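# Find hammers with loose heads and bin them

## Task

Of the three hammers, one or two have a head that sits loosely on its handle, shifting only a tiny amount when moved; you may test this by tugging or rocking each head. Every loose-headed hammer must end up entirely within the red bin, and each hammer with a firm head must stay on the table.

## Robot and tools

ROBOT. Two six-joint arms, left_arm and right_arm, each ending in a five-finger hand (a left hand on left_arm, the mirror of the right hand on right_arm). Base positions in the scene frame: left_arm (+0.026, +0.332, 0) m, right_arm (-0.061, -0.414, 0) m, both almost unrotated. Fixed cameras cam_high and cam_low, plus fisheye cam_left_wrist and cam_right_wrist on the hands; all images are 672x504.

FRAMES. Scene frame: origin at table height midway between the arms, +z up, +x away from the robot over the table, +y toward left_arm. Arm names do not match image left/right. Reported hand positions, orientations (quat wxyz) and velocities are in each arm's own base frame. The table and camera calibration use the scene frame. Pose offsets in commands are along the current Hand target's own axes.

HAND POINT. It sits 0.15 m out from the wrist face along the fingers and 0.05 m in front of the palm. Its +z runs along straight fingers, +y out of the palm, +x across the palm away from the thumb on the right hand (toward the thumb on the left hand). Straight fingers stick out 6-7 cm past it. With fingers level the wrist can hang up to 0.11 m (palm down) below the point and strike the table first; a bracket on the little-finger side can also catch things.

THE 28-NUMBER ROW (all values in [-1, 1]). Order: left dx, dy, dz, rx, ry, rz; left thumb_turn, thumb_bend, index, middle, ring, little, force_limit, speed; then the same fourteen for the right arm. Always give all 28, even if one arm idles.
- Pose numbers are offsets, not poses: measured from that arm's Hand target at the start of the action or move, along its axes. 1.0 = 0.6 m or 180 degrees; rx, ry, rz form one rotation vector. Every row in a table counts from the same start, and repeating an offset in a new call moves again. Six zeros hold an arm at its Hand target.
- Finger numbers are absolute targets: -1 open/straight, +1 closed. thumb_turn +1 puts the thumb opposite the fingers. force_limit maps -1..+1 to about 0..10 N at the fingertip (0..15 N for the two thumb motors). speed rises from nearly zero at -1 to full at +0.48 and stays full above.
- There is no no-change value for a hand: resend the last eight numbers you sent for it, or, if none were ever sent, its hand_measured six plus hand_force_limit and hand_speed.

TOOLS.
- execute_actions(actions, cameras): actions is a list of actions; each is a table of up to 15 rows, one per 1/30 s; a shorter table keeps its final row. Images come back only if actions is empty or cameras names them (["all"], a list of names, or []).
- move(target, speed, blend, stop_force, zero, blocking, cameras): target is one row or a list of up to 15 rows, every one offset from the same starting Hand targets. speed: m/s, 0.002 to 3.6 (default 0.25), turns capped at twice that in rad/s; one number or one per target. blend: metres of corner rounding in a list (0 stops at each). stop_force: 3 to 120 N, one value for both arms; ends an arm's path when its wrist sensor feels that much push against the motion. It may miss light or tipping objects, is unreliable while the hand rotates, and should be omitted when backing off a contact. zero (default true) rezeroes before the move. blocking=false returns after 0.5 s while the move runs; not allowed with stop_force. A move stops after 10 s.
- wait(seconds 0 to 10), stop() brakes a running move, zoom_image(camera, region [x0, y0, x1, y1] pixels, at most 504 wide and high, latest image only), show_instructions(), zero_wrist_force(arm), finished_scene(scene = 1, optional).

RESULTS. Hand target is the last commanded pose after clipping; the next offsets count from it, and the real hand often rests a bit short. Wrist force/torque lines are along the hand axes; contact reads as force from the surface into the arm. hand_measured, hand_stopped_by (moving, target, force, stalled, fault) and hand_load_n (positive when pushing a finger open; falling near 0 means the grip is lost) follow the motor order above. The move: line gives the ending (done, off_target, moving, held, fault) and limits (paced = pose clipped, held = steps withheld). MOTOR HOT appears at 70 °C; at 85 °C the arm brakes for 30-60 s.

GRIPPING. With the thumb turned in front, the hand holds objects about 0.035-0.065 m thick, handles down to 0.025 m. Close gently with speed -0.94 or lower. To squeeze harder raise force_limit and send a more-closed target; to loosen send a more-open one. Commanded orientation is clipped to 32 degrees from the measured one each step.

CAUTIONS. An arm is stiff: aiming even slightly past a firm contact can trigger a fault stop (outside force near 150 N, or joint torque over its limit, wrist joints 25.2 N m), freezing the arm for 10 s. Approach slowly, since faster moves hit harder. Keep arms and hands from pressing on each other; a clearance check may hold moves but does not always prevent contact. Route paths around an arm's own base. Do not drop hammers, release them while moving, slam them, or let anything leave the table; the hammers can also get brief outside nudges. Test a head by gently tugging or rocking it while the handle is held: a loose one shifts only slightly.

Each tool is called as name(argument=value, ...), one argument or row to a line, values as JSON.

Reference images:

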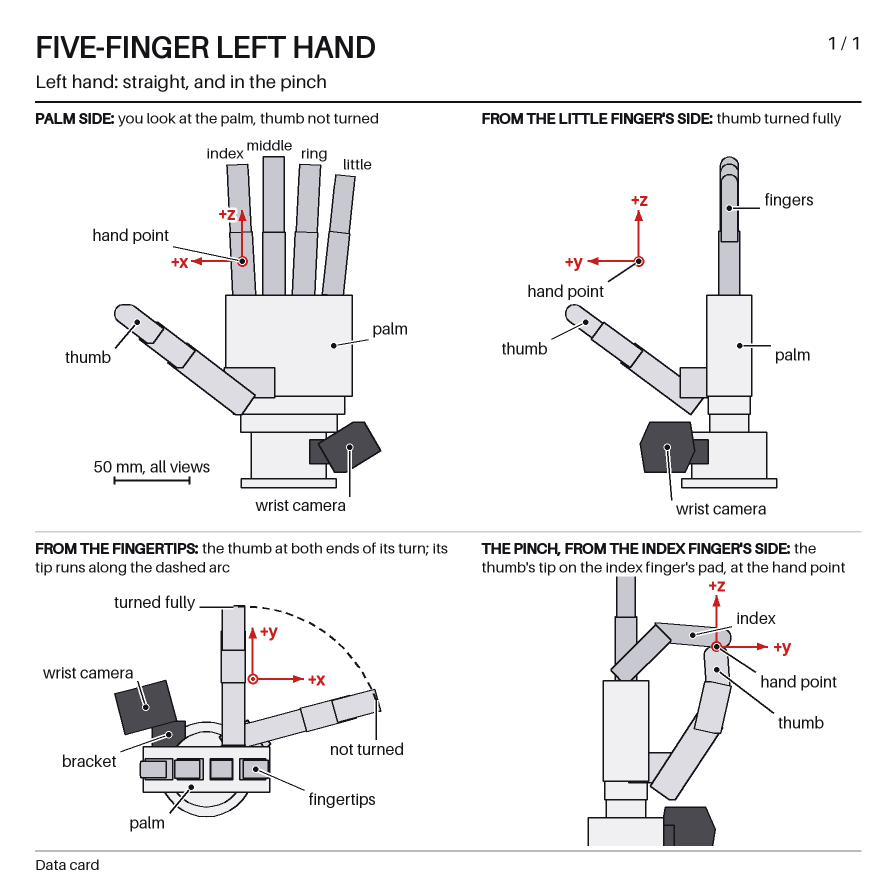

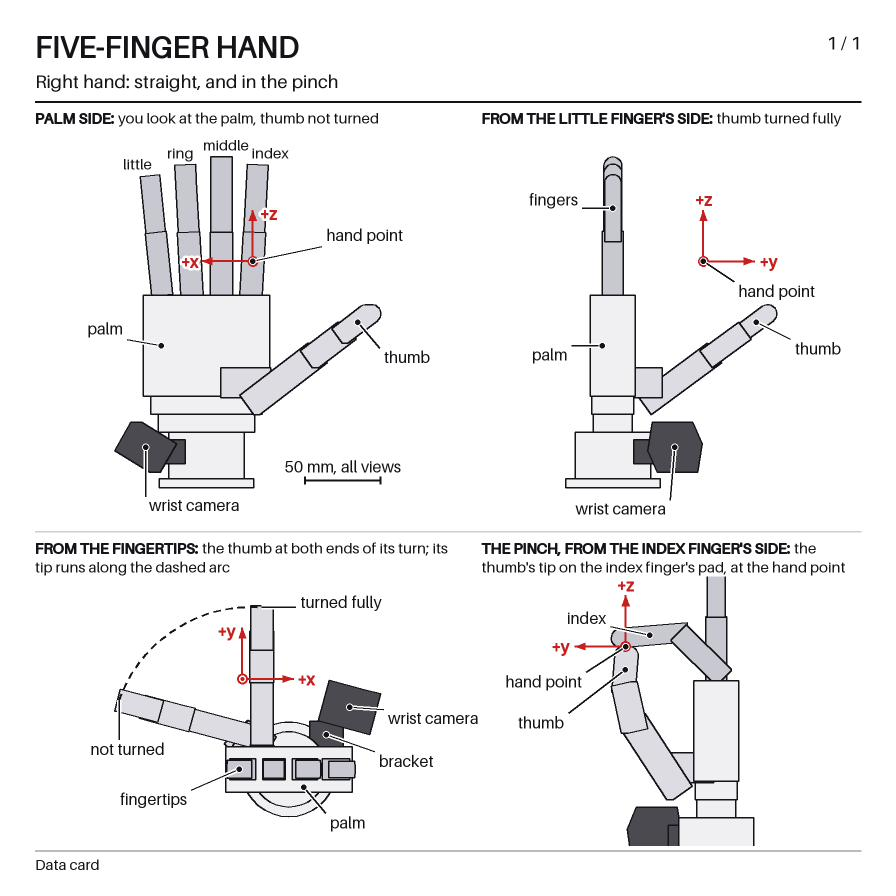

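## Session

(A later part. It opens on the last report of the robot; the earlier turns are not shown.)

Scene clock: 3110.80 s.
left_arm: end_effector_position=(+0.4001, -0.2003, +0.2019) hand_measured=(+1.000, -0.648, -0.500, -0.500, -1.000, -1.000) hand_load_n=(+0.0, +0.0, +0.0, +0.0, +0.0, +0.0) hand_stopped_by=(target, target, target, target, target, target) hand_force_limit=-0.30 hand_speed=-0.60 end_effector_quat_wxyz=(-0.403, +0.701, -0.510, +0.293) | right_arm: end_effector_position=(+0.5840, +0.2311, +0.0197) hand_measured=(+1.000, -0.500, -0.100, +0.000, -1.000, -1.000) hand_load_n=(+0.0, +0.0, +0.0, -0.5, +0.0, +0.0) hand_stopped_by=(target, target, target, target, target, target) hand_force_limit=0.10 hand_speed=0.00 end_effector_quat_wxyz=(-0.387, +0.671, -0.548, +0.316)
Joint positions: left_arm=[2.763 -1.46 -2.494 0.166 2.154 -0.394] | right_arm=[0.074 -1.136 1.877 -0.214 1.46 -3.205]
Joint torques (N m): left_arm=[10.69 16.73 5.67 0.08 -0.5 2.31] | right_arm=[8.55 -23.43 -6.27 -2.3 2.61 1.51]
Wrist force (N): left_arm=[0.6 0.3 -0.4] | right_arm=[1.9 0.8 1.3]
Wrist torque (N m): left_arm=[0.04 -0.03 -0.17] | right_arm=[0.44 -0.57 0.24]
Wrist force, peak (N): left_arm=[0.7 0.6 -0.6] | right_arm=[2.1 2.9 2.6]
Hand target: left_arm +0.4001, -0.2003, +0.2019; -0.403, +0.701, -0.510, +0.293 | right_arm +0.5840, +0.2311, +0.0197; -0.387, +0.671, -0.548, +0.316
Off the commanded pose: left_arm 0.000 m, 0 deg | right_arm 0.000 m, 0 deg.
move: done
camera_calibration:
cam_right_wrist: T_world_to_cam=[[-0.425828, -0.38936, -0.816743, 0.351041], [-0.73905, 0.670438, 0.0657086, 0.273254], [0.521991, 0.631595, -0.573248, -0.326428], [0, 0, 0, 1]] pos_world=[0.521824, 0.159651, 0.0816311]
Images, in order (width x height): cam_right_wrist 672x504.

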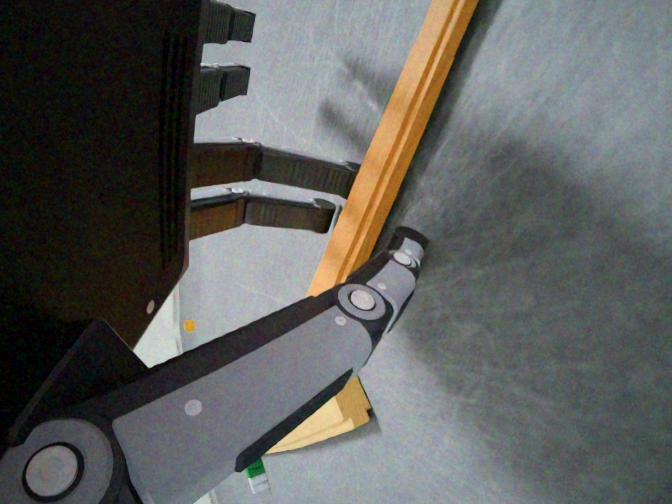

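move(
  target=[0, 0, 0, 0, 0, 0, 1, -0.65, -0.5, -0.5, -1, -1, -0.3, -0.6, 0, 0, 0, 0, 0, 0, 1, -0.33, -0.1, 0, -1, -1, -0.5, -0.85],
  speed=0.1,
)

move(
  target=[0, 0, 0, 0, 0, 0, 1, -0.65, -0.5, -0.5, -1, -1, -0.3, -0.6, 0, 0, 0, 0, 0, 0, 1, -0.33, 0.3, 0.3, -1, -1, -0.3, -0.85],
  speed=0.1,
  cameras=["cam_right_wrist"],
)

Scene clock: 3120.97 s.
left_arm: end_effector_position=(+0.4001, -0.2003, +0.2019) hand_measured=(+1.000, -0.648, -0.500, -0.500, -1.000, -1.000) hand_load_n=(+0.0, +0.0, +0.0, +0.0, +0.0, +0.0) hand_stopped_by=(target, target, target, target, target, target) hand_force_limit=-0.30 hand_speed=-0.60 end_effector_quat_wxyz=(-0.403, +0.701, -0.510, +0.293) | right_arm: end_effector_position=(+0.5840, +0.2311, +0.0197) hand_measured=(+1.000, -0.330, -0.100, +0.000, -1.000, -1.000) hand_load_n=(+0.0, +0.5, +0.0, -0.5, +0.0, +0.0) hand_stopped_by=(target, target, target, target, target, target) hand_force_limit=-0.50 hand_speed=-0.85 end_effector_quat_wxyz=(-0.387, +0.671, -0.548, +0.316)
Joint positions: left_arm=[2.763 -1.46 -2.494 0.166 2.154 -0.394] | right_arm=[0.074 -1.136 1.877 -0.214 1.46 -3.205]
Joint torques (N m): left_arm=[10.89 17.27 5.37 -0.03 -0.5 2.34] | right_arm=[7.01 -23.21 -6.17 -1.35 2.51 1.49]
Wrist force (N): left_arm=[0.7 0.4 -0.4] | right_arm=[1.8 0.9 1.4]
Wrist torque (N m): left_arm=[0.06 -0.04 -0.17] | right_arm=[0.45 -0.55 0.24]
Wrist force, peak (N): left_arm=[0.9 0.5 -0.6] | right_arm=[2.1 0.8 1.7]
Hand target: left_arm +0.4001, -0.2003, +0.2019; -0.403, +0.701, -0.510, +0.293 | right_arm +0.5840, +0.2311, +0.0197; -0.387, +0.671, -0.548, +0.316
Off the commanded pose: left_arm 0.000 m, 0 deg | right_arm 0.000 m, 0 deg.
move: done

Scene clock: 3121.67 s.
left_arm: end_effector_position=(+0.4001, -0.2003, +0.2019) hand_measured=(+1.000, -0.648, -0.500, -0.500, -1.000, -1.000) hand_load_n=(+0.0, +0.0, +0.0, +0.5, +0.0, +0.0) hand_stopped_by=(target, target, target, target, target, target) hand_force_limit=-0.30 hand_speed=-0.60 end_effector_quat_wxyz=(-0.403, +0.701, -0.510, +0.293) | right_arm: end_effector_position=(+0.5840, +0.2311, +0.0197) hand_measured=(+1.000, -0.332, +0.078, +0.080, -1.000, -1.000) hand_load_n=(+0.5, +5.0, +7.0, +4.0, +0.0, +0.0) hand_stopped_by=(target, target, force, force, target, target) hand_force_limit=-0.30 hand_speed=-0.85 end_effector_quat_wxyz=(-0.387, +0.671, -0.548, +0.316)
Joint positions: left_arm=[2.763 -1.46 -2.494 0.166 2.154 -0.394] | right_arm=[0.074 -1.136 1.877 -0.214 1.46 -3.205]
Joint torques (N m): left_arm=[10.93 16.95 5.68 0.12 -0.56 2.3] | right_arm=[8.62 -28.17 -8 -1.44 2.39 1.45]
Wrist force (N): left_arm=[0.4 0.4 -0.3] | right_arm=[1.7 0.3 0.1]
Wrist torque (N m): left_arm=[0.05 0.01 -0.19] | right_arm=[0.39 -0.47 0.30]
Wrist force, peak (N): left_arm=[0.7 0.7 -0.3] | right_arm=[2.1 2.8 3.0]
Hand target: left_arm +0.4001, -0.2003, +0.2019; -0.403, +0.701, -0.510, +0.293 | right_arm +0.5840, +0.2311, +0.0197; -0.387, +0.671, -0.548, +0.316
Off the commanded pose: left_arm 0.000 m, 0 deg | right_arm 0.000 m, 0 deg.
move: done
camera_calibration:
cam_right_wrist: T_world_to_cam=[[-0.425828, -0.38936, -0.816743, 0.351041], [-0.73905, 0.670438, 0.0657086, 0.273254], [0.521991, 0.631595, -0.573248, -0.326428], [0, 0, 0, 1]] pos_world=[0.521824, 0.159651, 0.0816311]
Images, in order (width x height): cam_right_wrist 672x504.

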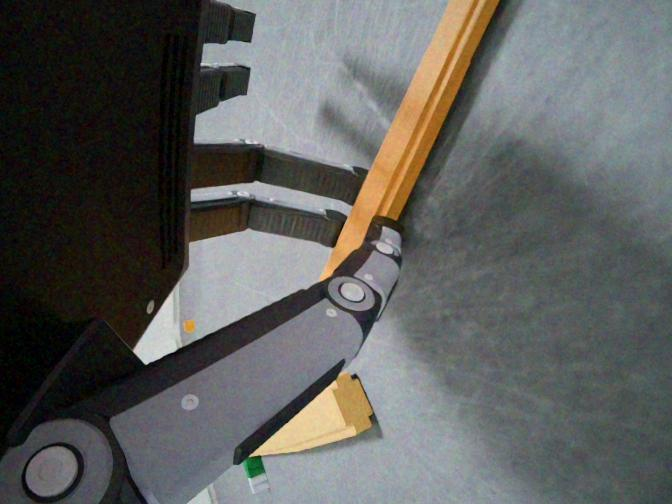

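move(
  target=[0, 0, 0, 0, 0, 0, 1, -0.65, -0.5, -0.5, -1, -1, -0.3, -0.6, 0, 0, 0, 0, 0, 0, 1, -0.33, 0.35, 0.35, -1, -1, 0.2, -0.85],
  speed=0.1,
)

move(
  target=[0, 0, 0, 0, 0, 0, 1, -0.65, -0.5, -0.5, -1, -1, -0.3, -0.6, 0, -0.0144, -0.0083, 0, 0, 0, 1, -0.33, 0.35, 0.35, -1, -1, 0.2, -0.85],
  speed=0.03,
  cameras=["cam_right_wrist"],
)

Scene clock: 3128.60 s.
left_arm: end_effector_position=(+0.4001, -0.2003, +0.2019) hand_measured=(+1.000, -0.648, -0.500, -0.500, -1.000, -1.000) hand_load_n=(+0.0, +0.0, +0.0, +0.0, +0.0, +0.0) hand_stopped_by=(target, target, target, target, target, target) hand_force_limit=-0.30 hand_speed=-0.60 end_effector_quat_wxyz=(-0.403, +0.701, -0.510, +0.293) | right_arm: end_effector_position=(+0.5840, +0.2311, +0.0197) hand_measured=(+1.000, -0.332, +0.078, +0.092, -1.000, -1.000) hand_load_n=(+0.5, +6.0, +5.0, +10.5, +0.0, +0.0) hand_stopped_by=(target, target, force, force, target, target) hand_force_limit=0.20 hand_speed=-0.85 end_effector_quat_wxyz=(-0.387, +0.671, -0.548, +0.316)
Joint positions: left_arm=[2.763 -1.46 -2.494 0.166 2.154 -0.394] | right_arm=[0.074 -1.136 1.877 -0.214 1.46 -3.205]
Joint torques (N m): left_arm=[10.7 17.27 5.56 0 -0.42 2.27] | right_arm=[8.01 -43.9 -20.21 -0.48 1.38 1.4]
Wrist force (N): left_arm=[0.6 0.5 -0.5] | right_arm=[1.6 0.2 0.7]
Wrist torque (N m): left_arm=[0.07 -0.03 -0.17] | right_arm=[0.35 -0.52 0.28]
Wrist force, peak (N): left_arm=[0.8 0.3 -0.6] | right_arm=[1.5 0.3 1.7]
Hand target: left_arm +0.4001, -0.2003, +0.2019; -0.403, +0.701, -0.510, +0.293 | right_arm +0.5840, +0.2311, +0.0197; -0.387, +0.671, -0.548, +0.316
Off the commanded pose: left_arm 0.000 m, 0 deg | right_arm 0.000 m, 0 deg.
move: done

Scene clock: 3129.40 s.
left_arm: end_effector_position=(+0.4001, -0.2003, +0.2019) hand_measured=(+1.000, -0.648, -0.500, -0.500, -1.000, -1.000) hand_load_n=(+0.0, +0.0, +0.0, +0.0, +0.0, +0.0) hand_stopped_by=(target, target, target, target, target, target) hand_force_limit=-0.30 hand_speed=-0.60 end_effector_quat_wxyz=(-0.403, +0.701, -0.510, +0.293) | right_arm: end_effector_position=(+0.5840, +0.2311, +0.0296) hand_measured=(+1.000, -0.330, +0.078, +0.092, -1.000, -1.000) hand_load_n=(+0.0, +0.0, +0.0, +0.0, +0.0, -0.5) hand_stopped_by=(target, target, force, force, target, target) hand_force_limit=0.20 hand_speed=-0.85 end_effector_quat_wxyz=(-0.387, +0.671, -0.548, +0.316)
Joint positions: left_arm=[2.763 -1.46 -2.494 0.166 2.154 -0.394] | right_arm=[0.074 -1.152 1.869 -0.189 1.46 -3.205]
Joint torques (N m): left_arm=[10.87 16.95 6.02 0.02 -0.42 2.22] | right_arm=[8.28 -46.36 -23.42 2.62 1.29 1.51]
Wrist force (N): left_arm=[0.5 0.2 -0.4] | right_arm=[1.7 2.4 2.0]
Wrist torque (N m): left_arm=[0.03 -0.01 -0.17] | right_arm=[0.41 -0.55 0.26]
Wrist force, peak (N): left_arm=[0.7 0.3 -0.7] | right_arm=[2.0 3.8 3.0]
Hand target: left_arm +0.4001, -0.2003, +0.2019; -0.403, +0.701, -0.510, +0.293 | right_arm +0.5840, +0.2311, +0.0297; -0.387, +0.671, -0.548, +0.316
Off the commanded pose: left_arm 0.000 m, 0 deg | right_arm 0.000 m, 0 deg.
move: done
camera_calibration:
cam_right_wrist: T_world_to_cam=[[-0.425828, -0.38936, -0.816743, 0.359208], [-0.73905, 0.670438, 0.0657086, 0.272597], [0.521991, 0.631595, -0.573248, -0.320695], [0, 0, 0, 1]] pos_world=[0.521824, 0.159651, 0.0916311]
Images, in order (width x height): cam_right_wrist 672x504.

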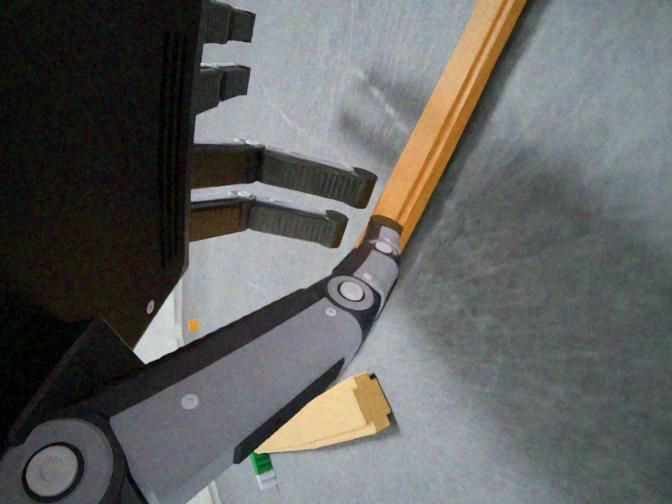

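move(
  target=[
    [0, 0, 0, 0, 0, 0, 1, -0.65, -0.5, -0.5, -1, -1, -0.3, -0.6, 0, -0.022, -0.0127, 0, 0, 0, 1, -0.5, -0.1, 0, -1, -1, 0.1, 0],
    [0, 0, 0, 0, 0, 0, 1, -0.65, -0.5, -0.5, -1, -1, -0.3, -0.6, 0.125, -0.0542, -0.0313, 0, 0, 0, 1, -0.5, -0.1, 0, -1, -1, 0.1, 0],
  ],
  speed=0.1,
  cameras=["cam_right_wrist"],
)

Scene clock: 3151.23 s.
left_arm: end_effector_position=(+0.4001, -0.2003, +0.2019) hand_measured=(+1.000, -0.648, -0.500, -0.500, -1.000, -1.000) hand_load_n=(+0.0, +0.0, +0.0, +0.0, +0.0, +0.0) hand_stopped_by=(target, target, target, target, target, target) hand_force_limit=-0.30 hand_speed=-0.60 end_effector_quat_wxyz=(-0.403, +0.701, -0.510, +0.293) | right_arm: end_effector_position=(+0.5989, +0.1577, +0.0672) hand_measured=(+1.000, -0.500, -0.100, +0.000, -1.000, -1.000) hand_load_n=(+0.0, +0.0, +0.0, +0.0, +0.0, +0.0) hand_stopped_by=(target, target, target, target, target, target) hand_force_limit=0.10 hand_speed=0.00 end_effector_quat_wxyz=(-0.387, +0.671, -0.548, +0.316)
Joint positions: left_arm=[2.763 -1.46 -2.494 0.166 2.154 -0.394] | right_arm=[-0.103 -1.22 1.852 -0.088 1.308 -3.297]
Joint torques (N m): left_arm=[10.77 17 5.26 0.2 -0.22 2.32] | right_arm=[-9.32 -44.52 -25.91 2.43 -2.73 -2.14]
Wrist force (N): left_arm=[0.6 0.5 -0.4] | right_arm=[1.8 2.8 2.3]
Wrist torque (N m): left_arm=[0.07 -0.02 -0.18] | right_arm=[0.46 -0.56 0.48]
Wrist force, peak (N): left_arm=[0.7 0.6 -0.5] | right_arm=[1.9 3.0 2.6]
Hand target: left_arm +0.4001, -0.2003, +0.2019; -0.403, +0.701, -0.510, +0.293 | right_arm +0.5990, +0.1576, +0.0672; -0.387, +0.671, -0.548, +0.316
Off the commanded pose: left_arm 0.000 m, 0 deg | right_arm 0.000 m, 0 deg.
move: done
camera_calibration:
cam_right_wrist: T_world_to_cam=[[-0.425828, -0.38936, -0.816743, 0.367606], [-0.73905, 0.670438, 0.0657086, 0.330496], [0.521991, 0.631595, -0.573248, -0.260606], [0, 0, 0, 1]] pos_world=[0.536824, 0.0861514, 0.129131]
Images, in order (width x height): cam_right_wrist 672x504.

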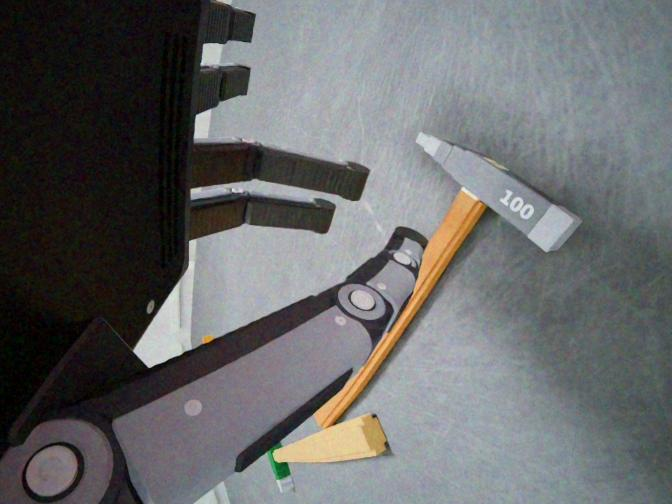

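move(
  target=[0, 0, 0, 0, 0, 0, 1, -0.65, -0.5, -0.5, -1, -1, -0.3, -0.6, 0.0043, 0.0403, 0.0042, 0, 0.0087, 0.005, 1, -0.5, -0.1, 0, -1, -1, 0.1, 0],
  speed=0.1,
  cameras=["cam_right_wrist"],
)

Scene clock: 3161.73 s.
left_arm: end_effector_position=(+0.4001, -0.2003, +0.2019) hand_measured=(+1.000, -0.648, -0.500, -0.500, -1.000, -1.000) hand_load_n=(+0.0, -0.5, +0.0, +0.0, +0.0, +0.0) hand_stopped_by=(target, target, target, target, target, target) hand_force_limit=-0.30 hand_speed=-0.60 end_effector_quat_wxyz=(-0.403, +0.701, -0.510, +0.293) | right_arm: end_effector_position=(+0.5898, +0.1531, +0.0451) hand_measured=(+1.000, -0.500, -0.100, +0.000, -1.000, -1.000) hand_load_n=(+0.0, +0.0, +0.0, +0.0, +0.0, +0.0) hand_stopped_by=(target, target, target, target, target, target) hand_force_limit=0.10 hand_speed=0.00 end_effector_quat_wxyz=(-0.382, +0.662, -0.558, +0.322)
Joint positions: left_arm=[2.763 -1.46 -2.494 0.166 2.154 -0.394] | right_arm=[-0.104 -1.209 1.907 -0.158 1.335 -3.281]
Joint torques (N m): left_arm=[10.9 17.2 5.21 0.12 -0.19 2.29] | right_arm=[-6.61 -21.22 -6.08 -1.83 2.43 1.61]
Wrist force (N): left_arm=[0.5 0.2 -0.5] | right_arm=[2.1 2.6 2.2]
Wrist torque (N m): left_arm=[0.03 -0.01 -0.17] | right_arm=[0.45 -0.61 0.29]
Wrist force, peak (N): left_arm=[0.7 0.8 -0.6] | right_arm=[2.1 2.7 2.6]
Hand target: left_arm +0.4001, -0.2003, +0.2019; -0.403, +0.701, -0.510, +0.293 | right_arm +0.5898, +0.1531, +0.0450; -0.382, +0.662, -0.558, +0.322
Off the commanded pose: left_arm 0.000 m, 0 deg | right_arm 0.000 m, 0 deg.
move: done
camera_calibration:
cam_right_wrist: T_world_to_cam=[[-0.437852, -0.375859, -0.816711, 0.348915], [-0.717596, 0.693361, 0.065623, 0.312096], [0.54161, 0.614802, -0.573304, -0.274637], [0, 0, 0, 1]] pos_world=[0.525478, 0.0835948, 0.107031]
Images, in order (width x height): cam_right_wrist 672x504.

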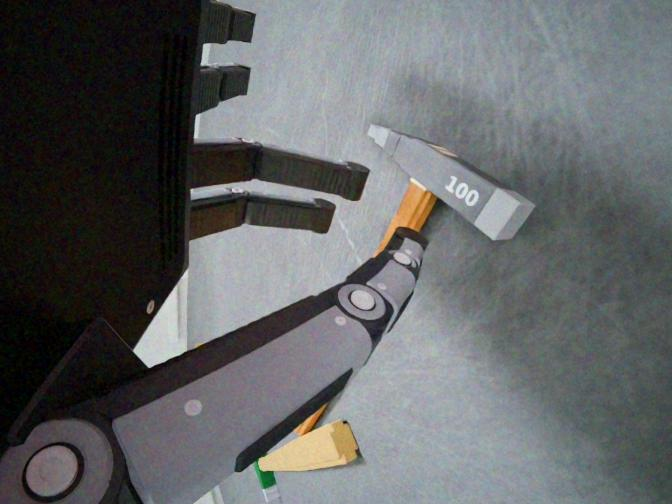

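move(
  target=[0, 0, 0, 0, 0, 0, 1, -0.65, -0.5, -0.5, -1, -1, -0.3, -0.6, -0.0033, 0.0367, 0.0212, 0, 0, 0, 1, -0.5, -0.1, 0, -1, -1, 0.1, 0],
  speed=0.03,
  stop_force=4,
)

move(
  target=[0, 0, 0, 0, 0, 0, 1, -0.65, -0.5, -0.5, -1, -1, -0.3, -0.6, 0, 0, 0, 0, 0, 0, 1, -0.28, -0.1, 0, -1, -1, -0.5, -0.85],
  speed=0.1,
)

move(
  target=[0, 0, 0, 0, 0, 0, 1, -0.65, -0.5, -0.5, -1, -1, -0.3, -0.6, 0, 0, 0, 0, 0, 0, 1, -0.28, 0.3, 0.3, -1, -1, -0.3, -0.85],
  speed=0.1,
  cameras=["cam_right_wrist"],
)

Scene clock: 3179.83 s.
left_arm: end_effector_position=(+0.4001, -0.2003, +0.2019) hand_measured=(+1.000, -0.648, -0.500, -0.500, -1.000, -1.000) hand_load_n=(+0.5, +0.0, +0.0, +0.0, +0.0, +0.0) hand_stopped_by=(target, target, target, target, target, target) hand_force_limit=-0.30 hand_speed=-0.60 end_effector_quat_wxyz=(-0.403, +0.701, -0.510, +0.293) | right_arm: end_effector_position=(+0.5894, +0.1551, +0.0196) hand_measured=(+1.000, -0.500, -0.100, +0.000, -1.000, -1.000) hand_load_n=(+0.0, +0.0, +0.0, -1.0, +0.0, +0.0) hand_stopped_by=(target, target, target, target, target, target) hand_force_limit=0.10 hand_speed=0.00 end_effector_quat_wxyz=(-0.382, +0.662, -0.558, +0.322)
Joint positions: left_arm=[2.763 -1.46 -2.494 0.166 2.154 -0.394] | right_arm=[-0.099 -1.167 1.929 -0.222 1.339 -3.278]
Joint torques (N m): left_arm=[11.07 16.99 5.63 0.11 -0.21 2.26] | right_arm=[8.16 -20.18 -3.43 -1.75 2.6 1.63]
Wrist force (N): left_arm=[0.5 0.4 -0.3] | right_arm=[2.1 -1.0 0.3]
Wrist torque (N m): left_arm=[0.05 -0.01 -0.17] | right_arm=[0.47 -0.55 0.21]
Wrist force, peak (N): left_arm=[0.9 0.4 -0.5] | right_arm=[2.1 2.9 2.5]
Hand target: left_arm +0.4001, -0.2003, +0.2019; -0.403, +0.701, -0.510, +0.293 | right_arm +0.5894, +0.1551, +0.0196; -0.382, +0.662, -0.558, +0.322
Off the commanded pose: left_arm 0.000 m, 0 deg | right_arm 0.000 m, 0 deg.
move: contact (right_arm)

Scene clock: 3181.13 s.
left_arm: end_effector_position=(+0.4001, -0.2003, +0.2019) hand_measured=(+1.000, -0.648, -0.500, -0.500, -1.000, -1.000) hand_load_n=(+0.0, +0.0, +0.0, +0.0, +0.0, +0.0) hand_stopped_by=(target, target, target, target, target, target) hand_force_limit=-0.30 hand_speed=-0.60 end_effector_quat_wxyz=(-0.403, +0.701, -0.510, +0.293) | right_arm: end_effector_position=(+0.5894, +0.1551, +0.0196) hand_measured=(+1.000, -0.280, -0.100, +0.000, -1.000, -1.000) hand_load_n=(+0.0, +0.0, +0.0, -1.0, +0.0, +0.0) hand_stopped_by=(target, target, target, target, target, target) hand_force_limit=-0.50 hand_speed=-0.85 end_effector_quat_wxyz=(-0.382, +0.662, -0.558, +0.322)
Joint positions: left_arm=[2.763 -1.46 -2.494 0.166 2.154 -0.394] | right_arm=[-0.099 -1.167 1.929 -0.222 1.339 -3.278]
Joint torques (N m): left_arm=[10.55 16.81 5.21 0.17 -0.12 2.24] | right_arm=[7.72 -20.55 -4.46 -1.81 2.56 1.51]
Wrist force (N): left_arm=[0.6 0.6 -0.4] | right_arm=[1.9 -1.0 0.5]
Wrist torque (N m): left_arm=[0.08 -0.01 -0.18] | right_arm=[0.46 -0.53 0.21]
Wrist force, peak (N): left_arm=[0.9 0.2 -0.7] | right_arm=[2.5 -0.8 0.5]
Hand target: left_arm +0.4001, -0.2003, +0.2019; -0.403, +0.701, -0.510, +0.293 | right_arm +0.5894, +0.1551, +0.0196; -0.382, +0.662, -0.558, +0.322
Off the commanded pose: left_arm 0.000 m, 0 deg | right_arm 0.000 m, 0 deg.
move: done

Scene clock: 3182.03 s.
left_arm: end_effector_position=(+0.4001, -0.2003, +0.2019) hand_measured=(+1.000, -0.648, -0.500, -0.500, -1.000, -1.000) hand_load_n=(+0.0, +0.0, +0.0, +0.0, +0.0, +0.0) hand_stopped_by=(target, target, target, target, target, target) hand_force_limit=-0.30 hand_speed=-0.60 end_effector_quat_wxyz=(-0.403, +0.701, -0.510, +0.293) | right_arm: end_effector_position=(+0.5894, +0.1551, +0.0196) hand_measured=(+1.000, -0.280, +0.162, +0.136, -1.000, -1.000) hand_load_n=(+0.0, +3.5, +4.5, +5.5, +0.0, +0.0) hand_stopped_by=(target, target, force, force, target, target) hand_force_limit=-0.30 hand_speed=-0.85 end_effector_quat_wxyz=(-0.382, +0.662, -0.558, +0.322)
Joint positions: left_arm=[2.763 -1.46 -2.494 0.166 2.154 -0.394] | right_arm=[-0.099 -1.167 1.929 -0.222 1.339 -3.278]
Joint torques (N m): left_arm=[10.53 17 5.89 0.18 -0.14 2.27] | right_arm=[7.77 -29.63 -10.94 0.68 1.74 1.29]
Wrist force (N): left_arm=[0.6 0.4 -0.1] | right_arm=[2.1 -0.7 1.5]
Wrist torque (N m): left_arm=[0.04 -0.02 -0.17] | right_arm=[0.36 -0.54 0.30]
Wrist force, peak (N): left_arm=[0.5 0.7 -0.5] | right_arm=[2.1 2.5 2.7]
Hand target: left_arm +0.4001, -0.2003, +0.2019; -0.403, +0.701, -0.510, +0.293 | right_arm +0.5894, +0.1551, +0.0196; -0.382, +0.662, -0.558, +0.322
Off the commanded pose: left_arm 0.000 m, 0 deg | right_arm 0.000 m, 0 deg.
move: done
camera_calibration:
cam_right_wrist: T_world_to_cam=[[-0.437878, -0.375833, -0.816708, 0.328677], [-0.71758, 0.693375, 0.0656531, 0.312083], [0.54161, 0.614802, -0.573304, -0.290269], [0, 0, 0, 1]] pos_world=[0.525078, 0.0855948, 0.0815312]
Images, in order (width x height): cam_right_wrist 672x504.

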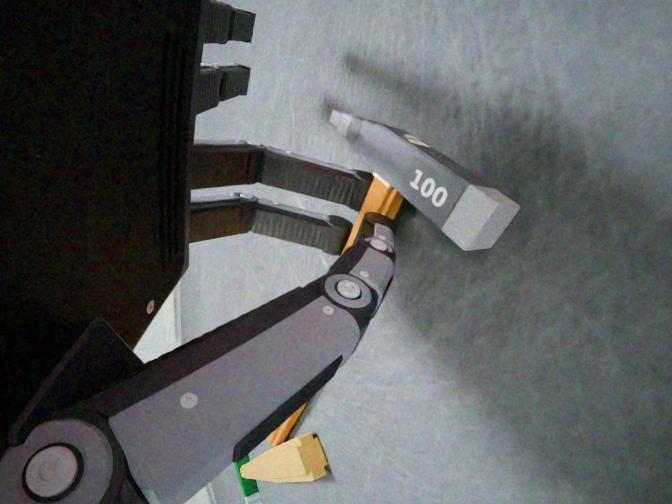

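move(
  target=[0, 0, 0, 0, 0, 0, 1, -0.65, -0.5, -0.5, -1, -1, -0.3, -0.6, 0, 0, 0, 0, 0, 0, 1, -0.22, 0.35, 0.35, -1, -1, 0.1, -0.9],
  speed=0.02,
)

move(
  target=[0, 0, 0, 0, 0, 0, 1, -0.65, -0.5, -0.5, -1, -1, -0.3, -0.6, 0, -0.0014, -0.0008, 0, 0, 0, 1, -0.22, 0.37, 0.37, -1, -1, 0.1, -0.9],
  speed=0.01,
  cameras=["cam_right_wrist"],
)

Scene clock: 3190.23 s.
left_arm: end_effector_position=(+0.4001, -0.2003, +0.2019) hand_measured=(+1.000, -0.648, -0.500, -0.500, -1.000, -1.000) hand_load_n=(+0.0, +0.0, +0.0, +0.0, +0.0, +0.0) hand_stopped_by=(target, target, target, target, target, target) hand_force_limit=-0.30 hand_speed=-0.60 end_effector_quat_wxyz=(-0.403, +0.701, -0.510, +0.293) | right_arm: end_effector_position=(+0.5894, +0.1551, +0.0196) hand_measured=(+1.000, -0.224, +0.170, +0.144, -1.000, -1.000) hand_load_n=(+0.5, +5.0, +5.0, +9.5, +0.0, +0.0) hand_stopped_by=(target, target, force, force, target, target) hand_force_limit=0.10 hand_speed=-0.90 end_effector_quat_wxyz=(-0.382, +0.662, -0.558, +0.322)
Joint positions: left_arm=[2.763 -1.46 -2.494 0.166 2.154 -0.394] | right_arm=[-0.099 -1.167 1.929 -0.222 1.339 -3.278]
Joint torques (N m): left_arm=[10.6 17.52 5.77 0.12 -0.01 2.22] | right_arm=[7.76 -42.15 -19.54 2.7 0.13 -0.01]
Wrist force (N): left_arm=[0.6 0.6 -0.3] | right_arm=[1.6 -2.7 -2.5]
Wrist torque (N m): left_arm=[0.08 -0.02 -0.18] | right_arm=[0.35 -0.45 0.26]
Wrist force, peak (N): left_arm=[0.8 0.5 -0.4] | right_arm=[1.6 -2.5 -3.0]
Hand target: left_arm +0.4001, -0.2003, +0.2019; -0.403, +0.701, -0.510, +0.293 | right_arm +0.5894, +0.1551, +0.0196; -0.382, +0.662, -0.558, +0.322
Off the commanded pose: left_arm 0.000 m, 0 deg | right_arm 0.000 m, 0 deg.
move: done

Scene clock: 3190.93 s.
left_arm: end_effector_position=(+0.4001, -0.2003, +0.2019) hand_measured=(+1.000, -0.648, -0.500, -0.500, -1.000, -1.000) hand_load_n=(+0.0, +0.0, +0.0, +0.0, +0.0, +0.0) hand_stopped_by=(target, target, target, target, target, target) hand_force_limit=-0.30 hand_speed=-0.60 end_effector_quat_wxyz=(-0.403, +0.701, -0.510, +0.293) | right_arm: end_effector_position=(+0.5894, +0.1551, +0.0205) hand_measured=(+1.000, -0.222, +0.178, +0.144, -1.000, -1.000) hand_load_n=(+0.0, +0.5, +0.5, +4.0, +0.0, +0.0) hand_stopped_by=(target, target, force, force, target, target) hand_force_limit=0.10 hand_speed=-0.90 end_effector_quat_wxyz=(-0.382, +0.662, -0.558, +0.322)
Joint positions: left_arm=[2.763 -1.46 -2.494 0.166 2.154 -0.394] | right_arm=[-0.099 -1.168 1.928 -0.22 1.339 -3.278]
Joint torques (N m): left_arm=[10.74 17.15 5.67 0.13 -0.09 2.24] | right_arm=[7.72 -44.19 -23.27 2.93 -0.24 -0.18]
Wrist force (N): left_arm=[0.5 0.4 -0.4] | right_arm=[2.1 1.4 2.4]
Wrist torque (N m): left_arm=[0.05 -0.02 -0.18] | right_arm=[0.44 -0.58 0.29]
Wrist force, peak (N): left_arm=[0.5 0.7 -0.4] | right_arm=[1.8 -3.9 -1.4]
Hand target: left_arm +0.4001, -0.2003, +0.2019; -0.403, +0.701, -0.510, +0.293 | right_arm +0.5894, +0.1551, +0.0206; -0.382, +0.662, -0.558, +0.322
Off the commanded pose: left_arm 0.000 m, 0 deg | right_arm 0.000 m, 0 deg.
move: done
camera_calibration:
cam_right_wrist: T_world_to_cam=[[-0.437937, -0.375776, -0.816703, 0.329519], [-0.717545, 0.693405, 0.0657205, 0.311991], [0.54161, 0.614802, -0.573304, -0.289696], [0, 0, 0, 1]] pos_world=[0.525078, 0.0855947, 0.082531]
Images, in order (width x height): cam_right_wrist 672x504.

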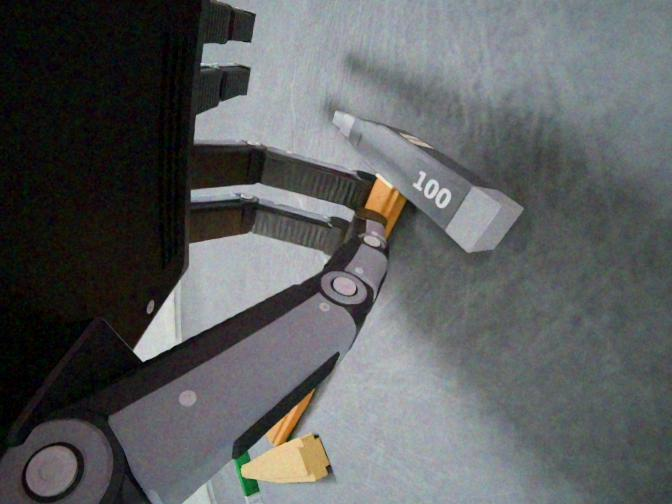

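move(
  target=[0, 0, 0, 0, 0, 0, 1, -0.65, -0.5, -0.5, -1, -1, -0.3, -0.6, 0, 0, 0, 0, 0, 0, 1, -0.47, -0.05, 0.0, -1, -1, 0.1, -0.5],
  speed=0.02,
)

move(
  target=[0, 0, 0, 0, 0, 0, 1, -0.65, -0.5, -0.5, -1, -1, -0.3, -0.6, 0, 0.0014, 0.0008, 0, 0, 0, 1, -0.45, 0.37, 0.37, -1, -1, -0.4, -0.85],
  speed=0.01,
  cameras=["cam_right_wrist"],
)

Scene clock: 3203.23 s.
left_arm: end_effector_position=(+0.4001, -0.2003, +0.2019) hand_measured=(+1.000, -0.648, -0.500, -0.500, -1.000, -1.000) hand_load_n=(+0.0, +0.0, +0.0, +0.0, +0.0, +0.0) hand_stopped_by=(target, target, target, target, target, target) hand_force_limit=-0.30 hand_speed=-0.60 end_effector_quat_wxyz=(-0.403, +0.701, -0.510, +0.293) | right_arm: end_effector_position=(+0.5894, +0.1551, +0.0206) hand_measured=(+1.000, -0.470, -0.050, +0.000, -1.000, -1.000) hand_load_n=(+0.0, +0.0, +0.0, +0.0, +0.0, +0.0) hand_stopped_by=(target, target, target, target, target, target) hand_force_limit=0.10 hand_speed=-0.50 end_effector_quat_wxyz=(-0.382, +0.662, -0.558, +0.322)
Joint positions: left_arm=[2.763 -1.46 -2.494 0.166 2.154 -0.394] | right_arm=[-0.099 -1.168 1.928 -0.22 1.339 -3.278]
Joint torques (N m): left_arm=[10.14 16.62 5.86 0.2 -0.05 2.19] | right_arm=[7.9 -38.87 -19.62 1.83 -1.52 -1.25]
Wrist force (N): left_arm=[0.9 0.4 -0.3] | right_arm=[1.8 2.6 2.3]
Wrist torque (N m): left_arm=[0.05 -0.07 -0.15] | right_arm=[0.44 -0.57 0.29]
Wrist force, peak (N): left_arm=[0.7 0.5 -0.7] | right_arm=[2.0 2.8 2.2]
Hand target: left_arm +0.4001, -0.2003, +0.2019; -0.403, +0.701, -0.510, +0.293 | right_arm +0.5894, +0.1551, +0.0206; -0.382, +0.662, -0.558, +0.322
Off the commanded pose: left_arm 0.000 m, 0 deg | right_arm 0.000 m, 0 deg.
move: done

Scene clock: 3204.33 s.
left_arm: end_effector_position=(+0.4001, -0.2003, +0.2019) hand_measured=(+1.000, -0.648, -0.500, -0.500, -1.000, -1.000) hand_load_n=(+0.0, +0.0, +0.0, +0.0, +0.0, +0.0) hand_stopped_by=(target, target, target, target, target, target) hand_force_limit=-0.30 hand_speed=-0.60 end_effector_quat_wxyz=(-0.403, +0.701, -0.510, +0.293) | right_arm: end_effector_position=(+0.5894, +0.1551, +0.0196) hand_measured=(+1.000, -0.450, +0.296, +0.206, -1.000, -1.000) hand_load_n=(+0.5, +3.5, +3.0, +2.5, +0.0, +0.0) hand_stopped_by=(target, target, force, force, target, target) hand_force_limit=-0.40 hand_speed=-0.85 end_effector_quat_wxyz=(-0.382, +0.662, -0.558, +0.322)
Joint positions: left_arm=[2.763 -1.46 -2.494 0.166 2.154 -0.394] | right_arm=[-0.099 -1.167 1.929 -0.222 1.339 -3.278]
Joint torques (N m): left_arm=[10.53 16.73 5.89 0.23 -0.13 2.21] | right_arm=[6.39 -21.5 -5.8 -0.34 -1.43 -1.51]
Wrist force (N): left_arm=[0.6 0.5 -0.4] | right_arm=[1.8 -2.0 0.2]
Wrist torque (N m): left_arm=[0.07 -0.02 -0.18] | right_arm=[0.39 -0.51 0.32]
Wrist force, peak (N): left_arm=[0.8 0.6 -0.3] | right_arm=[1.8 2.7 2.7]
Hand target: left_arm +0.4001, -0.2003, +0.2019; -0.403, +0.701, -0.510, +0.293 | right_arm +0.5894, +0.1551, +0.0196; -0.382, +0.662, -0.558, +0.322
Off the commanded pose: left_arm 0.000 m, 0 deg | right_arm 0.000 m, 0 deg.
move: done
camera_calibration:
cam_right_wrist: T_world_to_cam=[[-0.43781, -0.375756, -0.81678, 0.32864], [-0.717545, 0.693415, 0.0656159, 0.312064], [0.541712, 0.614804, -0.573206, -0.29033], [0, 0, 0, 1]] pos_world=[0.525078, 0.0855946, 0.0815313]
Images, in order (width x height): cam_right_wrist 672x504.

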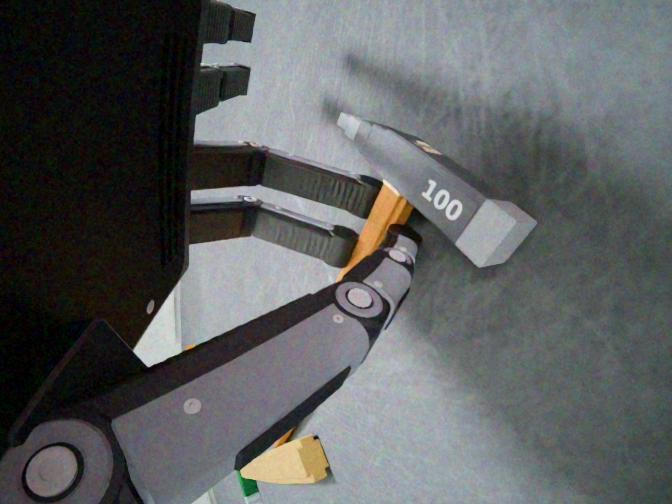

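move(
  target=[0, 0, 0, 0, 0, 0, 1, -0.65, -0.5, -0.5, -1, -1, -0.3, -0.6, 0, 0.0017, 0.001, 0, 0, 0, 1, -0.45, 0.37, 0.37, -1, -1, -0.4, -0.85],
  speed=0.01,
)

move(
  target=[0, 0, 0, 0, 0, 0, 1, -0.65, -0.5, -0.5, -1, -1, -0.3, -0.6, 0, 0, 0, 0, 0, 0, 1, -0.42, 0.4, 0.4, -1, -1, 0.0, -0.85],
  speed=0.01,
  cameras=["cam_right_wrist"],
)

Scene clock: 3212.77 s.
left_arm: end_effector_position=(+0.4001, -0.2003, +0.2019) hand_measured=(+1.000, -0.648, -0.500, -0.500, -1.000, -1.000) hand_load_n=(+0.0, +0.0, +0.0, +0.0, +0.0, +0.0) hand_stopped_by=(target, target, target, target, target, target) hand_force_limit=-0.30 hand_speed=-0.60 end_effector_quat_wxyz=(-0.403, +0.701, -0.510, +0.293) | right_arm: end_effector_position=(+0.5895, +0.1551, +0.0185) hand_measured=(+1.000, -0.452, +0.296, +0.206, -1.000, -1.000) hand_load_n=(+1.0, +5.5, -0.5, +0.5, +0.0, +0.0) hand_stopped_by=(target, target, force, force, target, target) hand_force_limit=-0.40 hand_speed=-0.85 end_effector_quat_wxyz=(-0.382, +0.662, -0.558, +0.322)
Joint positions: left_arm=[2.763 -1.46 -2.494 0.166 2.154 -0.394] | right_arm=[-0.099 -1.165 1.93 -0.225 1.339 -3.278]
Joint torques (N m): left_arm=[11.15 16.94 6.04 0.27 0.09 2.2] | right_arm=[1.7 -10.53 3.14 0.56 -1.35 -1.69]
Wrist force (N): left_arm=[0.7 0.3 -0.3] | right_arm=[1.0 -16.2 -5.7]
Wrist torque (N m): left_arm=[0.04 -0.03 -0.17] | right_arm=[0.19 -0.47 0.34]
Wrist force, peak (N): left_arm=[0.6 0.7 -0.5] | right_arm=[1.0 -16.2 -5.7]
Hand target: left_arm +0.4001, -0.2003, +0.2019; -0.403, +0.701, -0.510, +0.293 | right_arm +0.5894, +0.1551, +0.0184; -0.382, +0.662, -0.558, +0.322
Off the commanded pose: left_arm 0.000 m, 0 deg | right_arm 0.000 m, 0 deg.
move: done

Scene clock: 3213.27 s.
left_arm: end_effector_position=(+0.4001, -0.2003, +0.2019) hand_measured=(+1.000, -0.648, -0.500, -0.500, -1.000, -1.000) hand_load_n=(+0.0, +0.0, +0.0, +0.0, +0.0, +0.0) hand_stopped_by=(target, target, target, target, target, target) hand_force_limit=-0.30 hand_speed=-0.60 end_effector_quat_wxyz=(-0.403, +0.701, -0.510, +0.293) | right_arm: end_effector_position=(+0.5894, +0.1551, +0.0184) hand_measured=(+1.000, -0.448, +0.308, +0.218, -1.000, -1.000) hand_load_n=(+0.0, +9.0, +3.5, +4.5, +0.0, +0.0) hand_stopped_by=(target, force, force, force, target, target) hand_force_limit=0.00 hand_speed=-0.85 end_effector_quat_wxyz=(-0.382, +0.662, -0.558, +0.322)
Joint positions: left_arm=[2.763 -1.46 -2.494 0.166 2.154 -0.394] | right_arm=[-0.099 -1.165 1.93 -0.225 1.339 -3.278]
Joint torques (N m): left_arm=[11.01 16.77 5.81 0.28 -0.01 2.26] | right_arm=[2.17 -14.4 -2.2 3.03 -0.85 -1.73]
Wrist force (N): left_arm=[0.5 0.3 -0.7] | right_arm=[1.5 -12.1 -4.7]
Wrist torque (N m): left_arm=[0.05 -0.02 -0.17] | right_arm=[0.20 -0.44 0.33]
Wrist force, peak (N): left_arm=[0.7 0.3 -0.6] | right_arm=[1.1 -17.0 -5.8]
Hand target: left_arm +0.4001, -0.2003, +0.2019; -0.403, +0.701, -0.510, +0.293 | right_arm +0.5894, +0.1551, +0.0184; -0.382, +0.662, -0.558, +0.322
Off the commanded pose: left_arm 0.000 m, 0 deg | right_arm 0.000 m, 0 deg.
move: done
camera_calibration:
cam_right_wrist: T_world_to_cam=[[-0.437878, -0.375833, -0.816708, 0.327696], [-0.71758, 0.693375, 0.0656531, 0.312162], [0.54161, 0.614802, -0.573304, -0.290957], [0, 0, 0, 1]] pos_world=[0.525078, 0.0855948, 0.0803312]
Images, in order (width x height): cam_right_wrist 672x504.

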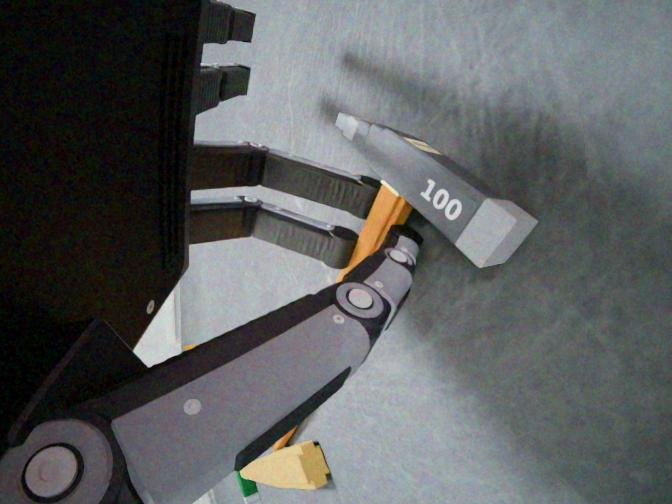

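move(
  target=[0, 0, 0, 0, 0, 0, 1, -0.65, -0.5, -0.5, -1, -1, -0.3, -0.6, 0, -0.0014, -0.0008, 0, 0, 0, 1, -0.4, 0.45, 0.45, -1, -1, 0.1, -0.8],
  speed=0.005,
)

move(
  target=[0, 0, 0, 0, 0, 0, 1, -0.65, -0.5, -0.5, -1, -1, -0.3, -0.6, 0, 0, 0, 0, 0, 0, 1, -0.39, 0.5, 0.5, -1, -1, 0.1, -0.8],
  speed=0.005,
)

move(
  target=[0, 0, 0, 0, 0, 0, 1, -0.65, -0.5, -0.5, -1, -1, -0.3, -0.6, 0, -0.0014, -0.0008, 0, 0, 0, 1, -0.38, 0.51, 0.51, -1, -1, 0.1, -0.8],
  speed=0.005,
  cameras=["cam_right_wrist"],
)

Scene clock: 3222.63 s.
left_arm: end_effector_position=(+0.4001, -0.2003, +0.2019) hand_measured=(+1.000, -0.648, -0.500, -0.500, -1.000, -1.000) hand_load_n=(+0.0, +0.5, +0.0, +0.0, +0.0, +0.0) hand_stopped_by=(target, target, target, target, target, target) hand_force_limit=-0.30 hand_speed=-0.60 end_effector_quat_wxyz=(-0.403, +0.701, -0.510, +0.293) | right_arm: end_effector_position=(+0.5894, +0.1551, +0.0194) hand_measured=(+1.000, -0.450, +0.322, +0.232, -1.000, -1.000) hand_load_n=(+0.0, +14.0, +3.0, +12.0, +0.0, +0.0) hand_stopped_by=(target, force, force, force, target, target) hand_force_limit=0.10 hand_speed=-0.80 end_effector_quat_wxyz=(-0.382, +0.662, -0.558, +0.322)
Joint positions: left_arm=[2.763 -1.46 -2.494 0.166 2.154 -0.394] | right_arm=[-0.099 -1.166 1.929 -0.223 1.339 -3.278]
Joint torques (N m): left_arm=[10.51 16.68 6 0.17 0.13 2.15] | right_arm=[3.8 -46.67 -23.41 2.49 0.65 -0.55]
Wrist force (N): left_arm=[0.7 0.5 -0.2] | right_arm=[2.1 2.6 2.9]
Wrist torque (N m): left_arm=[0.05 -0.03 -0.17] | right_arm=[0.35 -0.60 0.37]
Wrist force, peak (N): left_arm=[0.8 0.7 -0.4] | right_arm=[1.6 -12.6 -4.7]
Hand target: left_arm +0.4001, -0.2003, +0.2019; -0.403, +0.701, -0.510, +0.293 | right_arm +0.5894, +0.1551, +0.0194; -0.382, +0.662, -0.558, +0.322
Off the commanded pose: left_arm 0.000 m, 0 deg | right_arm 0.000 m, 0 deg.
move: done

Scene clock: 3223.23 s.
left_arm: end_effector_position=(+0.4001, -0.2003, +0.2019) hand_measured=(+1.000, -0.648, -0.500, -0.500, -1.000, -1.000) hand_load_n=(+0.0, +0.0, +0.0, +0.0, +0.0, +0.0) hand_stopped_by=(target, target, target, target, target, target) hand_force_limit=-0.30 hand_speed=-0.60 end_effector_quat_wxyz=(-0.403, +0.701, -0.510, +0.293) | right_arm: end_effector_position=(+0.5894, +0.1551, +0.0194) hand_measured=(+1.000, -0.450, +0.500, +0.232, -1.000, -1.000) hand_load_n=(+0.0, +12.0, +0.0, +14.0, +0.0, +0.0) hand_stopped_by=(target, force, target, force, target, target) hand_force_limit=0.10 hand_speed=-0.80 end_effector_quat_wxyz=(-0.382, +0.662, -0.558, +0.322)
Joint positions: left_arm=[2.763 -1.46 -2.494 0.166 2.154 -0.394] | right_arm=[-0.099 -1.166 1.929 -0.223 1.339 -3.278]
Joint torques (N m): left_arm=[10.11 16.44 5.53 0.25 0.13 2.3] | right_arm=[3.88 -45.01 -22.91 2.11 1.04 -0.1]
Wrist force (N): left_arm=[0.6 0.3 -0.4] | right_arm=[2.1 2.8 2.8]
Wrist torque (N m): left_arm=[0.05 -0.02 -0.17] | right_arm=[0.33 -0.62 0.29]
Wrist force, peak (N): left_arm=[0.8 0.7 -0.8] | right_arm=[2.2 3.1 2.8]
Hand target: left_arm +0.4001, -0.2003, +0.2019; -0.403, +0.701, -0.510, +0.293 | right_arm +0.5894, +0.1551, +0.0194; -0.382, +0.662, -0.558, +0.322
Off the commanded pose: left_arm 0.000 m, 0 deg | right_arm 0.000 m, 0 deg.
move: done

Scene clock: 3223.93 s.
left_arm: end_effector_position=(+0.4001, -0.2003, +0.2019) hand_measured=(+1.000, -0.648, -0.500, -0.500, -1.000, -1.000) hand_load_n=(+0.0, +0.0, +0.0, +0.0, +0.0, +0.0) hand_stopped_by=(target, target, target, target, target, target) hand_force_limit=-0.30 hand_speed=-0.60 end_effector_quat_wxyz=(-0.403, +0.701, -0.510, +0.293) | right_arm: end_effector_position=(+0.5894, +0.1551, +0.0203) hand_measured=(+1.000, -0.450, +0.510, +0.232, -1.000, -1.000) hand_load_n=(+0.0, +12.0, +0.0, +14.0, +0.0, +0.0) hand_stopped_by=(target, force, target, force, target, target) hand_force_limit=0.10 hand_speed=-0.80 end_effector_quat_wxyz=(-0.382, +0.662, -0.558, +0.322)
Joint positions: left_arm=[2.763 -1.46 -2.494 0.166 2.154 -0.394] | right_arm=[-0.099 -1.168 1.928 -0.22 1.339 -3.278]
Joint torques (N m): left_arm=[10.56 16.87 5.54 0.22 0.17 2.22] | right_arm=[5.8 -46.04 -23.78 2.65 1.57 0.26]
Wrist force (N): left_arm=[0.4 0.5 -0.2] | right_arm=[2.2 3.3 2.6]
Wrist torque (N m): left_arm=[0.06 0.01 -0.19] | right_arm=[0.41 -0.64 0.31]
Wrist force, peak (N): left_arm=[0.8 0.6 -0.4] | right_arm=[2.1 3.2 2.9]
Hand target: left_arm +0.4001, -0.2003, +0.2019; -0.403, +0.701, -0.510, +0.293 | right_arm +0.5894, +0.1551, +0.0203; -0.382, +0.662, -0.558, +0.322
Off the commanded pose: left_arm 0.000 m, 0 deg | right_arm 0.000 m, 0 deg.
move: done
camera_calibration:
cam_right_wrist: T_world_to_cam=[[-0.437878, -0.375833, -0.816708, 0.32933], [-0.71758, 0.693375, 0.0656531, 0.312031], [0.54161, 0.614802, -0.573304, -0.28981], [0, 0, 0, 1]] pos_world=[0.525078, 0.0855948, 0.0823312]
Images, in order (width x height): cam_right_wrist 672x504.

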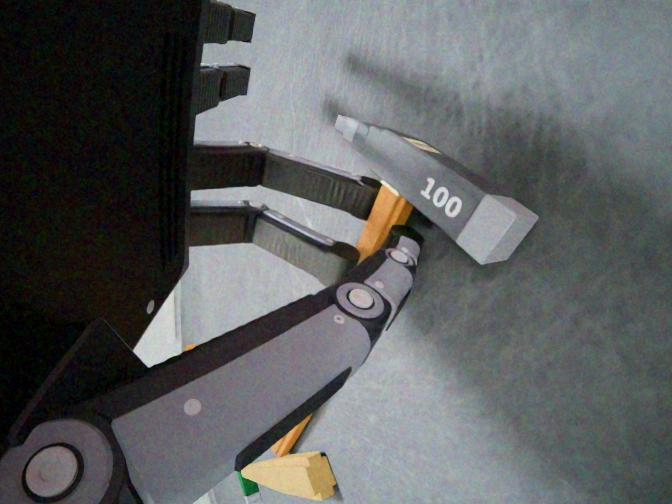

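move(
  target=[0, 0, 0, 0, 0, 0, 1, -0.65, -0.5, -0.5, -1, -1, -0.3, -0.6, 0, -0.0144, -0.0083, 0, 0, 0, 1, -0.38, 0.51, 0.51, -1, -1, 0.1, -0.8],
  speed=0.02,
  cameras=["cam_right_wrist"],
)

Scene clock: 3234.40 s.
left_arm: end_effector_position=(+0.4001, -0.2003, +0.2019) hand_measured=(+1.000, -0.648, -0.500, -0.500, -1.000, -1.000) hand_load_n=(+0.0, +0.0, +0.0, +0.0, +0.0, +0.0) hand_stopped_by=(target, target, target, target, target, target) hand_force_limit=-0.30 hand_speed=-0.60 end_effector_quat_wxyz=(-0.403, +0.701, -0.510, +0.293) | right_arm: end_effector_position=(+0.5894, +0.1551, +0.0303) hand_measured=(+1.000, -0.450, +0.510, +0.232, -1.000, -1.000) hand_load_n=(+0.0, +12.0, +0.5, +14.0, +0.0, +0.0) hand_stopped_by=(target, force, target, force, target, target) hand_force_limit=0.10 hand_speed=-0.80 end_effector_quat_wxyz=(-0.382, +0.662, -0.558, +0.322)
Joint positions: left_arm=[2.763 -1.46 -2.494 0.166 2.154 -0.394] | right_arm=[-0.099 -1.185 1.92 -0.196 1.339 -3.278]
Joint torques (N m): left_arm=[10.61 16.81 5.59 0.27 0.19 2.25] | right_arm=[7.97 -45.4 -23.7 2.46 2.33 0.8]
Wrist force (N): left_arm=[0.3 0.4 -0.3] | right_arm=[2.0 3.0 2.9]
Wrist torque (N m): left_arm=[0.05 0.02 -0.19] | right_arm=[0.35 -0.60 0.27]
Wrist force, peak (N): left_arm=[0.9 0.4 -0.6] | right_arm=[2.3 3.1 3.0]
Hand target: left_arm +0.4001, -0.2003, +0.2019; -0.403, +0.701, -0.510, +0.293 | right_arm +0.5895, +0.1551, +0.0303; -0.382, +0.662, -0.558, +0.322
Off the commanded pose: left_arm 0.000 m, 0 deg | right_arm 0.000 m, 0 deg.
move: done
camera_calibration:
cam_right_wrist: T_world_to_cam=[[-0.437878, -0.375833, -0.816708, 0.337415], [-0.71758, 0.693375, 0.0656531, 0.311381], [0.54161, 0.614802, -0.573304, -0.284135], [0, 0, 0, 1]] pos_world=[0.525078, 0.0855948, 0.0922312]
Images, in order (width x height): cam_right_wrist 672x504.

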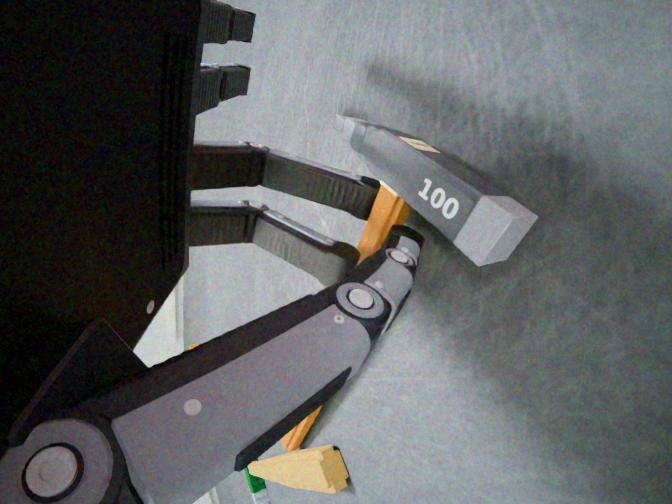

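move(
  target=[0, 0, 0, 0, 0, 0, 1, -0.65, -0.5, -0.5, -1, -1, -0.3, -0.6, 0, -0.1876, -0.1083, 0, 0, 0, 1, -0.38, 0.51, 0.51, -1, -1, 0.1, -0.8],
  speed=0.06,
  cameras=["cam_right_wrist", "cam_high", "cam_low"],
)

Scene clock: 3247.60 s.
left_arm: end_effector_position=(+0.4001, -0.2003, +0.2019) hand_measured=(+1.000, -0.648, -0.500, -0.500, -1.000, -1.000) hand_load_n=(+0.0, +0.0, +0.0, +0.0, +0.0, +0.0) hand_stopped_by=(target, target, target, target, target, target) hand_force_limit=-0.30 hand_speed=-0.60 end_effector_quat_wxyz=(-0.403, +0.701, -0.510, +0.293) | right_arm: end_effector_position=(+0.5895, +0.1551, +0.1602) hand_measured=(+1.000, -0.450, +0.510, +0.232, -1.000, -1.000) hand_load_n=(+2.0, +10.0, +0.0, +12.5, +0.0, +0.0) hand_stopped_by=(target, force, target, force, target, target) hand_force_limit=0.10 hand_speed=-0.80 end_effector_quat_wxyz=(-0.382, +0.662, -0.558, +0.322)
Joint positions: left_arm=[2.763 -1.46 -2.494 0.166 2.154 -0.394] | right_arm=[-0.099 -1.356 1.762 0.134 1.339 -3.278]
Joint torques (N m): left_arm=[10.73 16.45 5.6 0.22 0.33 2.24] | right_arm=[-5.69 -40.16 -28.44 2.22 -0.81 -1.42]
Wrist force (N): left_arm=[0.3 0.6 -0.4] | right_arm=[2.0 2.9 2.7]
Wrist torque (N m): left_arm=[0.09 0.02 -0.19] | right_arm=[0.34 -0.59 0.28]
Wrist force, peak (N): left_arm=[0.7 0.6 -0.5] | right_arm=[2.2 3.4 3.0]
Hand target: left_arm +0.4001, -0.2003, +0.2019; -0.403, +0.701, -0.510, +0.293 | right_arm +0.5895, +0.1551, +0.1603; -0.382, +0.662, -0.558, +0.322
Off the commanded pose: left_arm 0.000 m, 0 deg | right_arm 0.000 m, 0 deg.
move: done
camera_calibration:
cam_right_wrist: T_world_to_cam=[[-0.437924, -0.375695, -0.816747, 0.443652], [-0.717529, 0.693417, 0.06576, 0.302864], [0.541641, 0.614838, -0.573236, -0.209694], [0, 0, 0, 1]] pos_world=[0.525178, 0.0855946, 0.222231]
Images, in order (width x height): cam_high 672x504, cam_low 672x504, cam_right_wrist 672x504.

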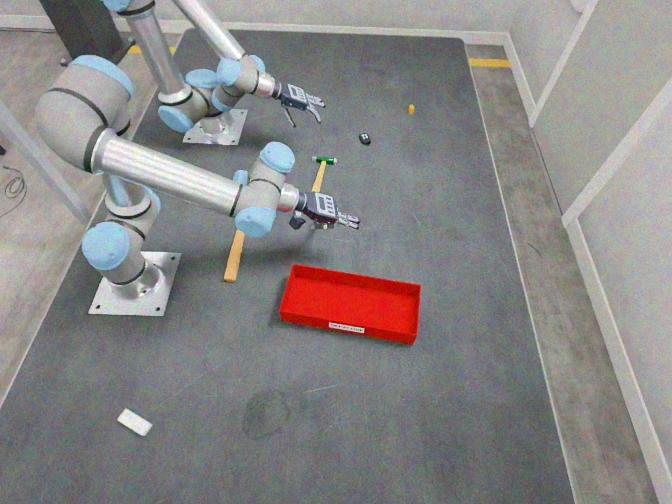

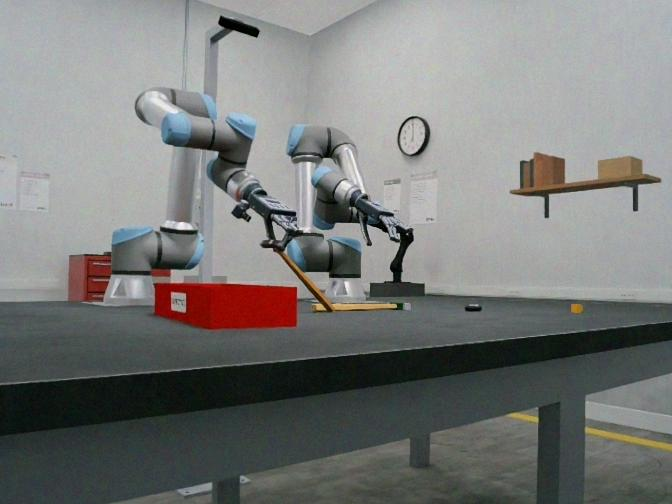

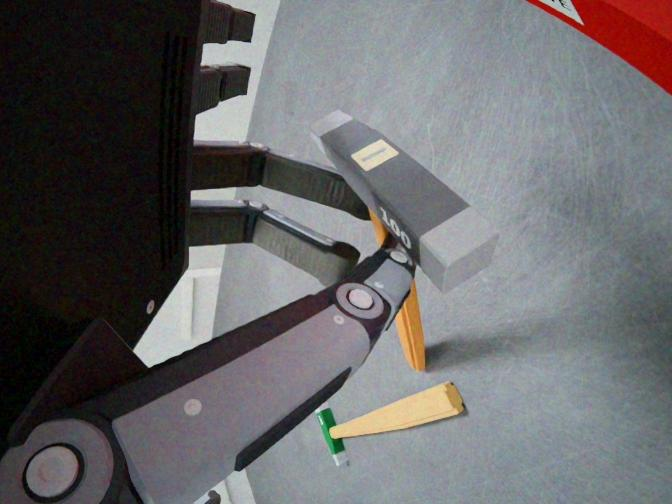

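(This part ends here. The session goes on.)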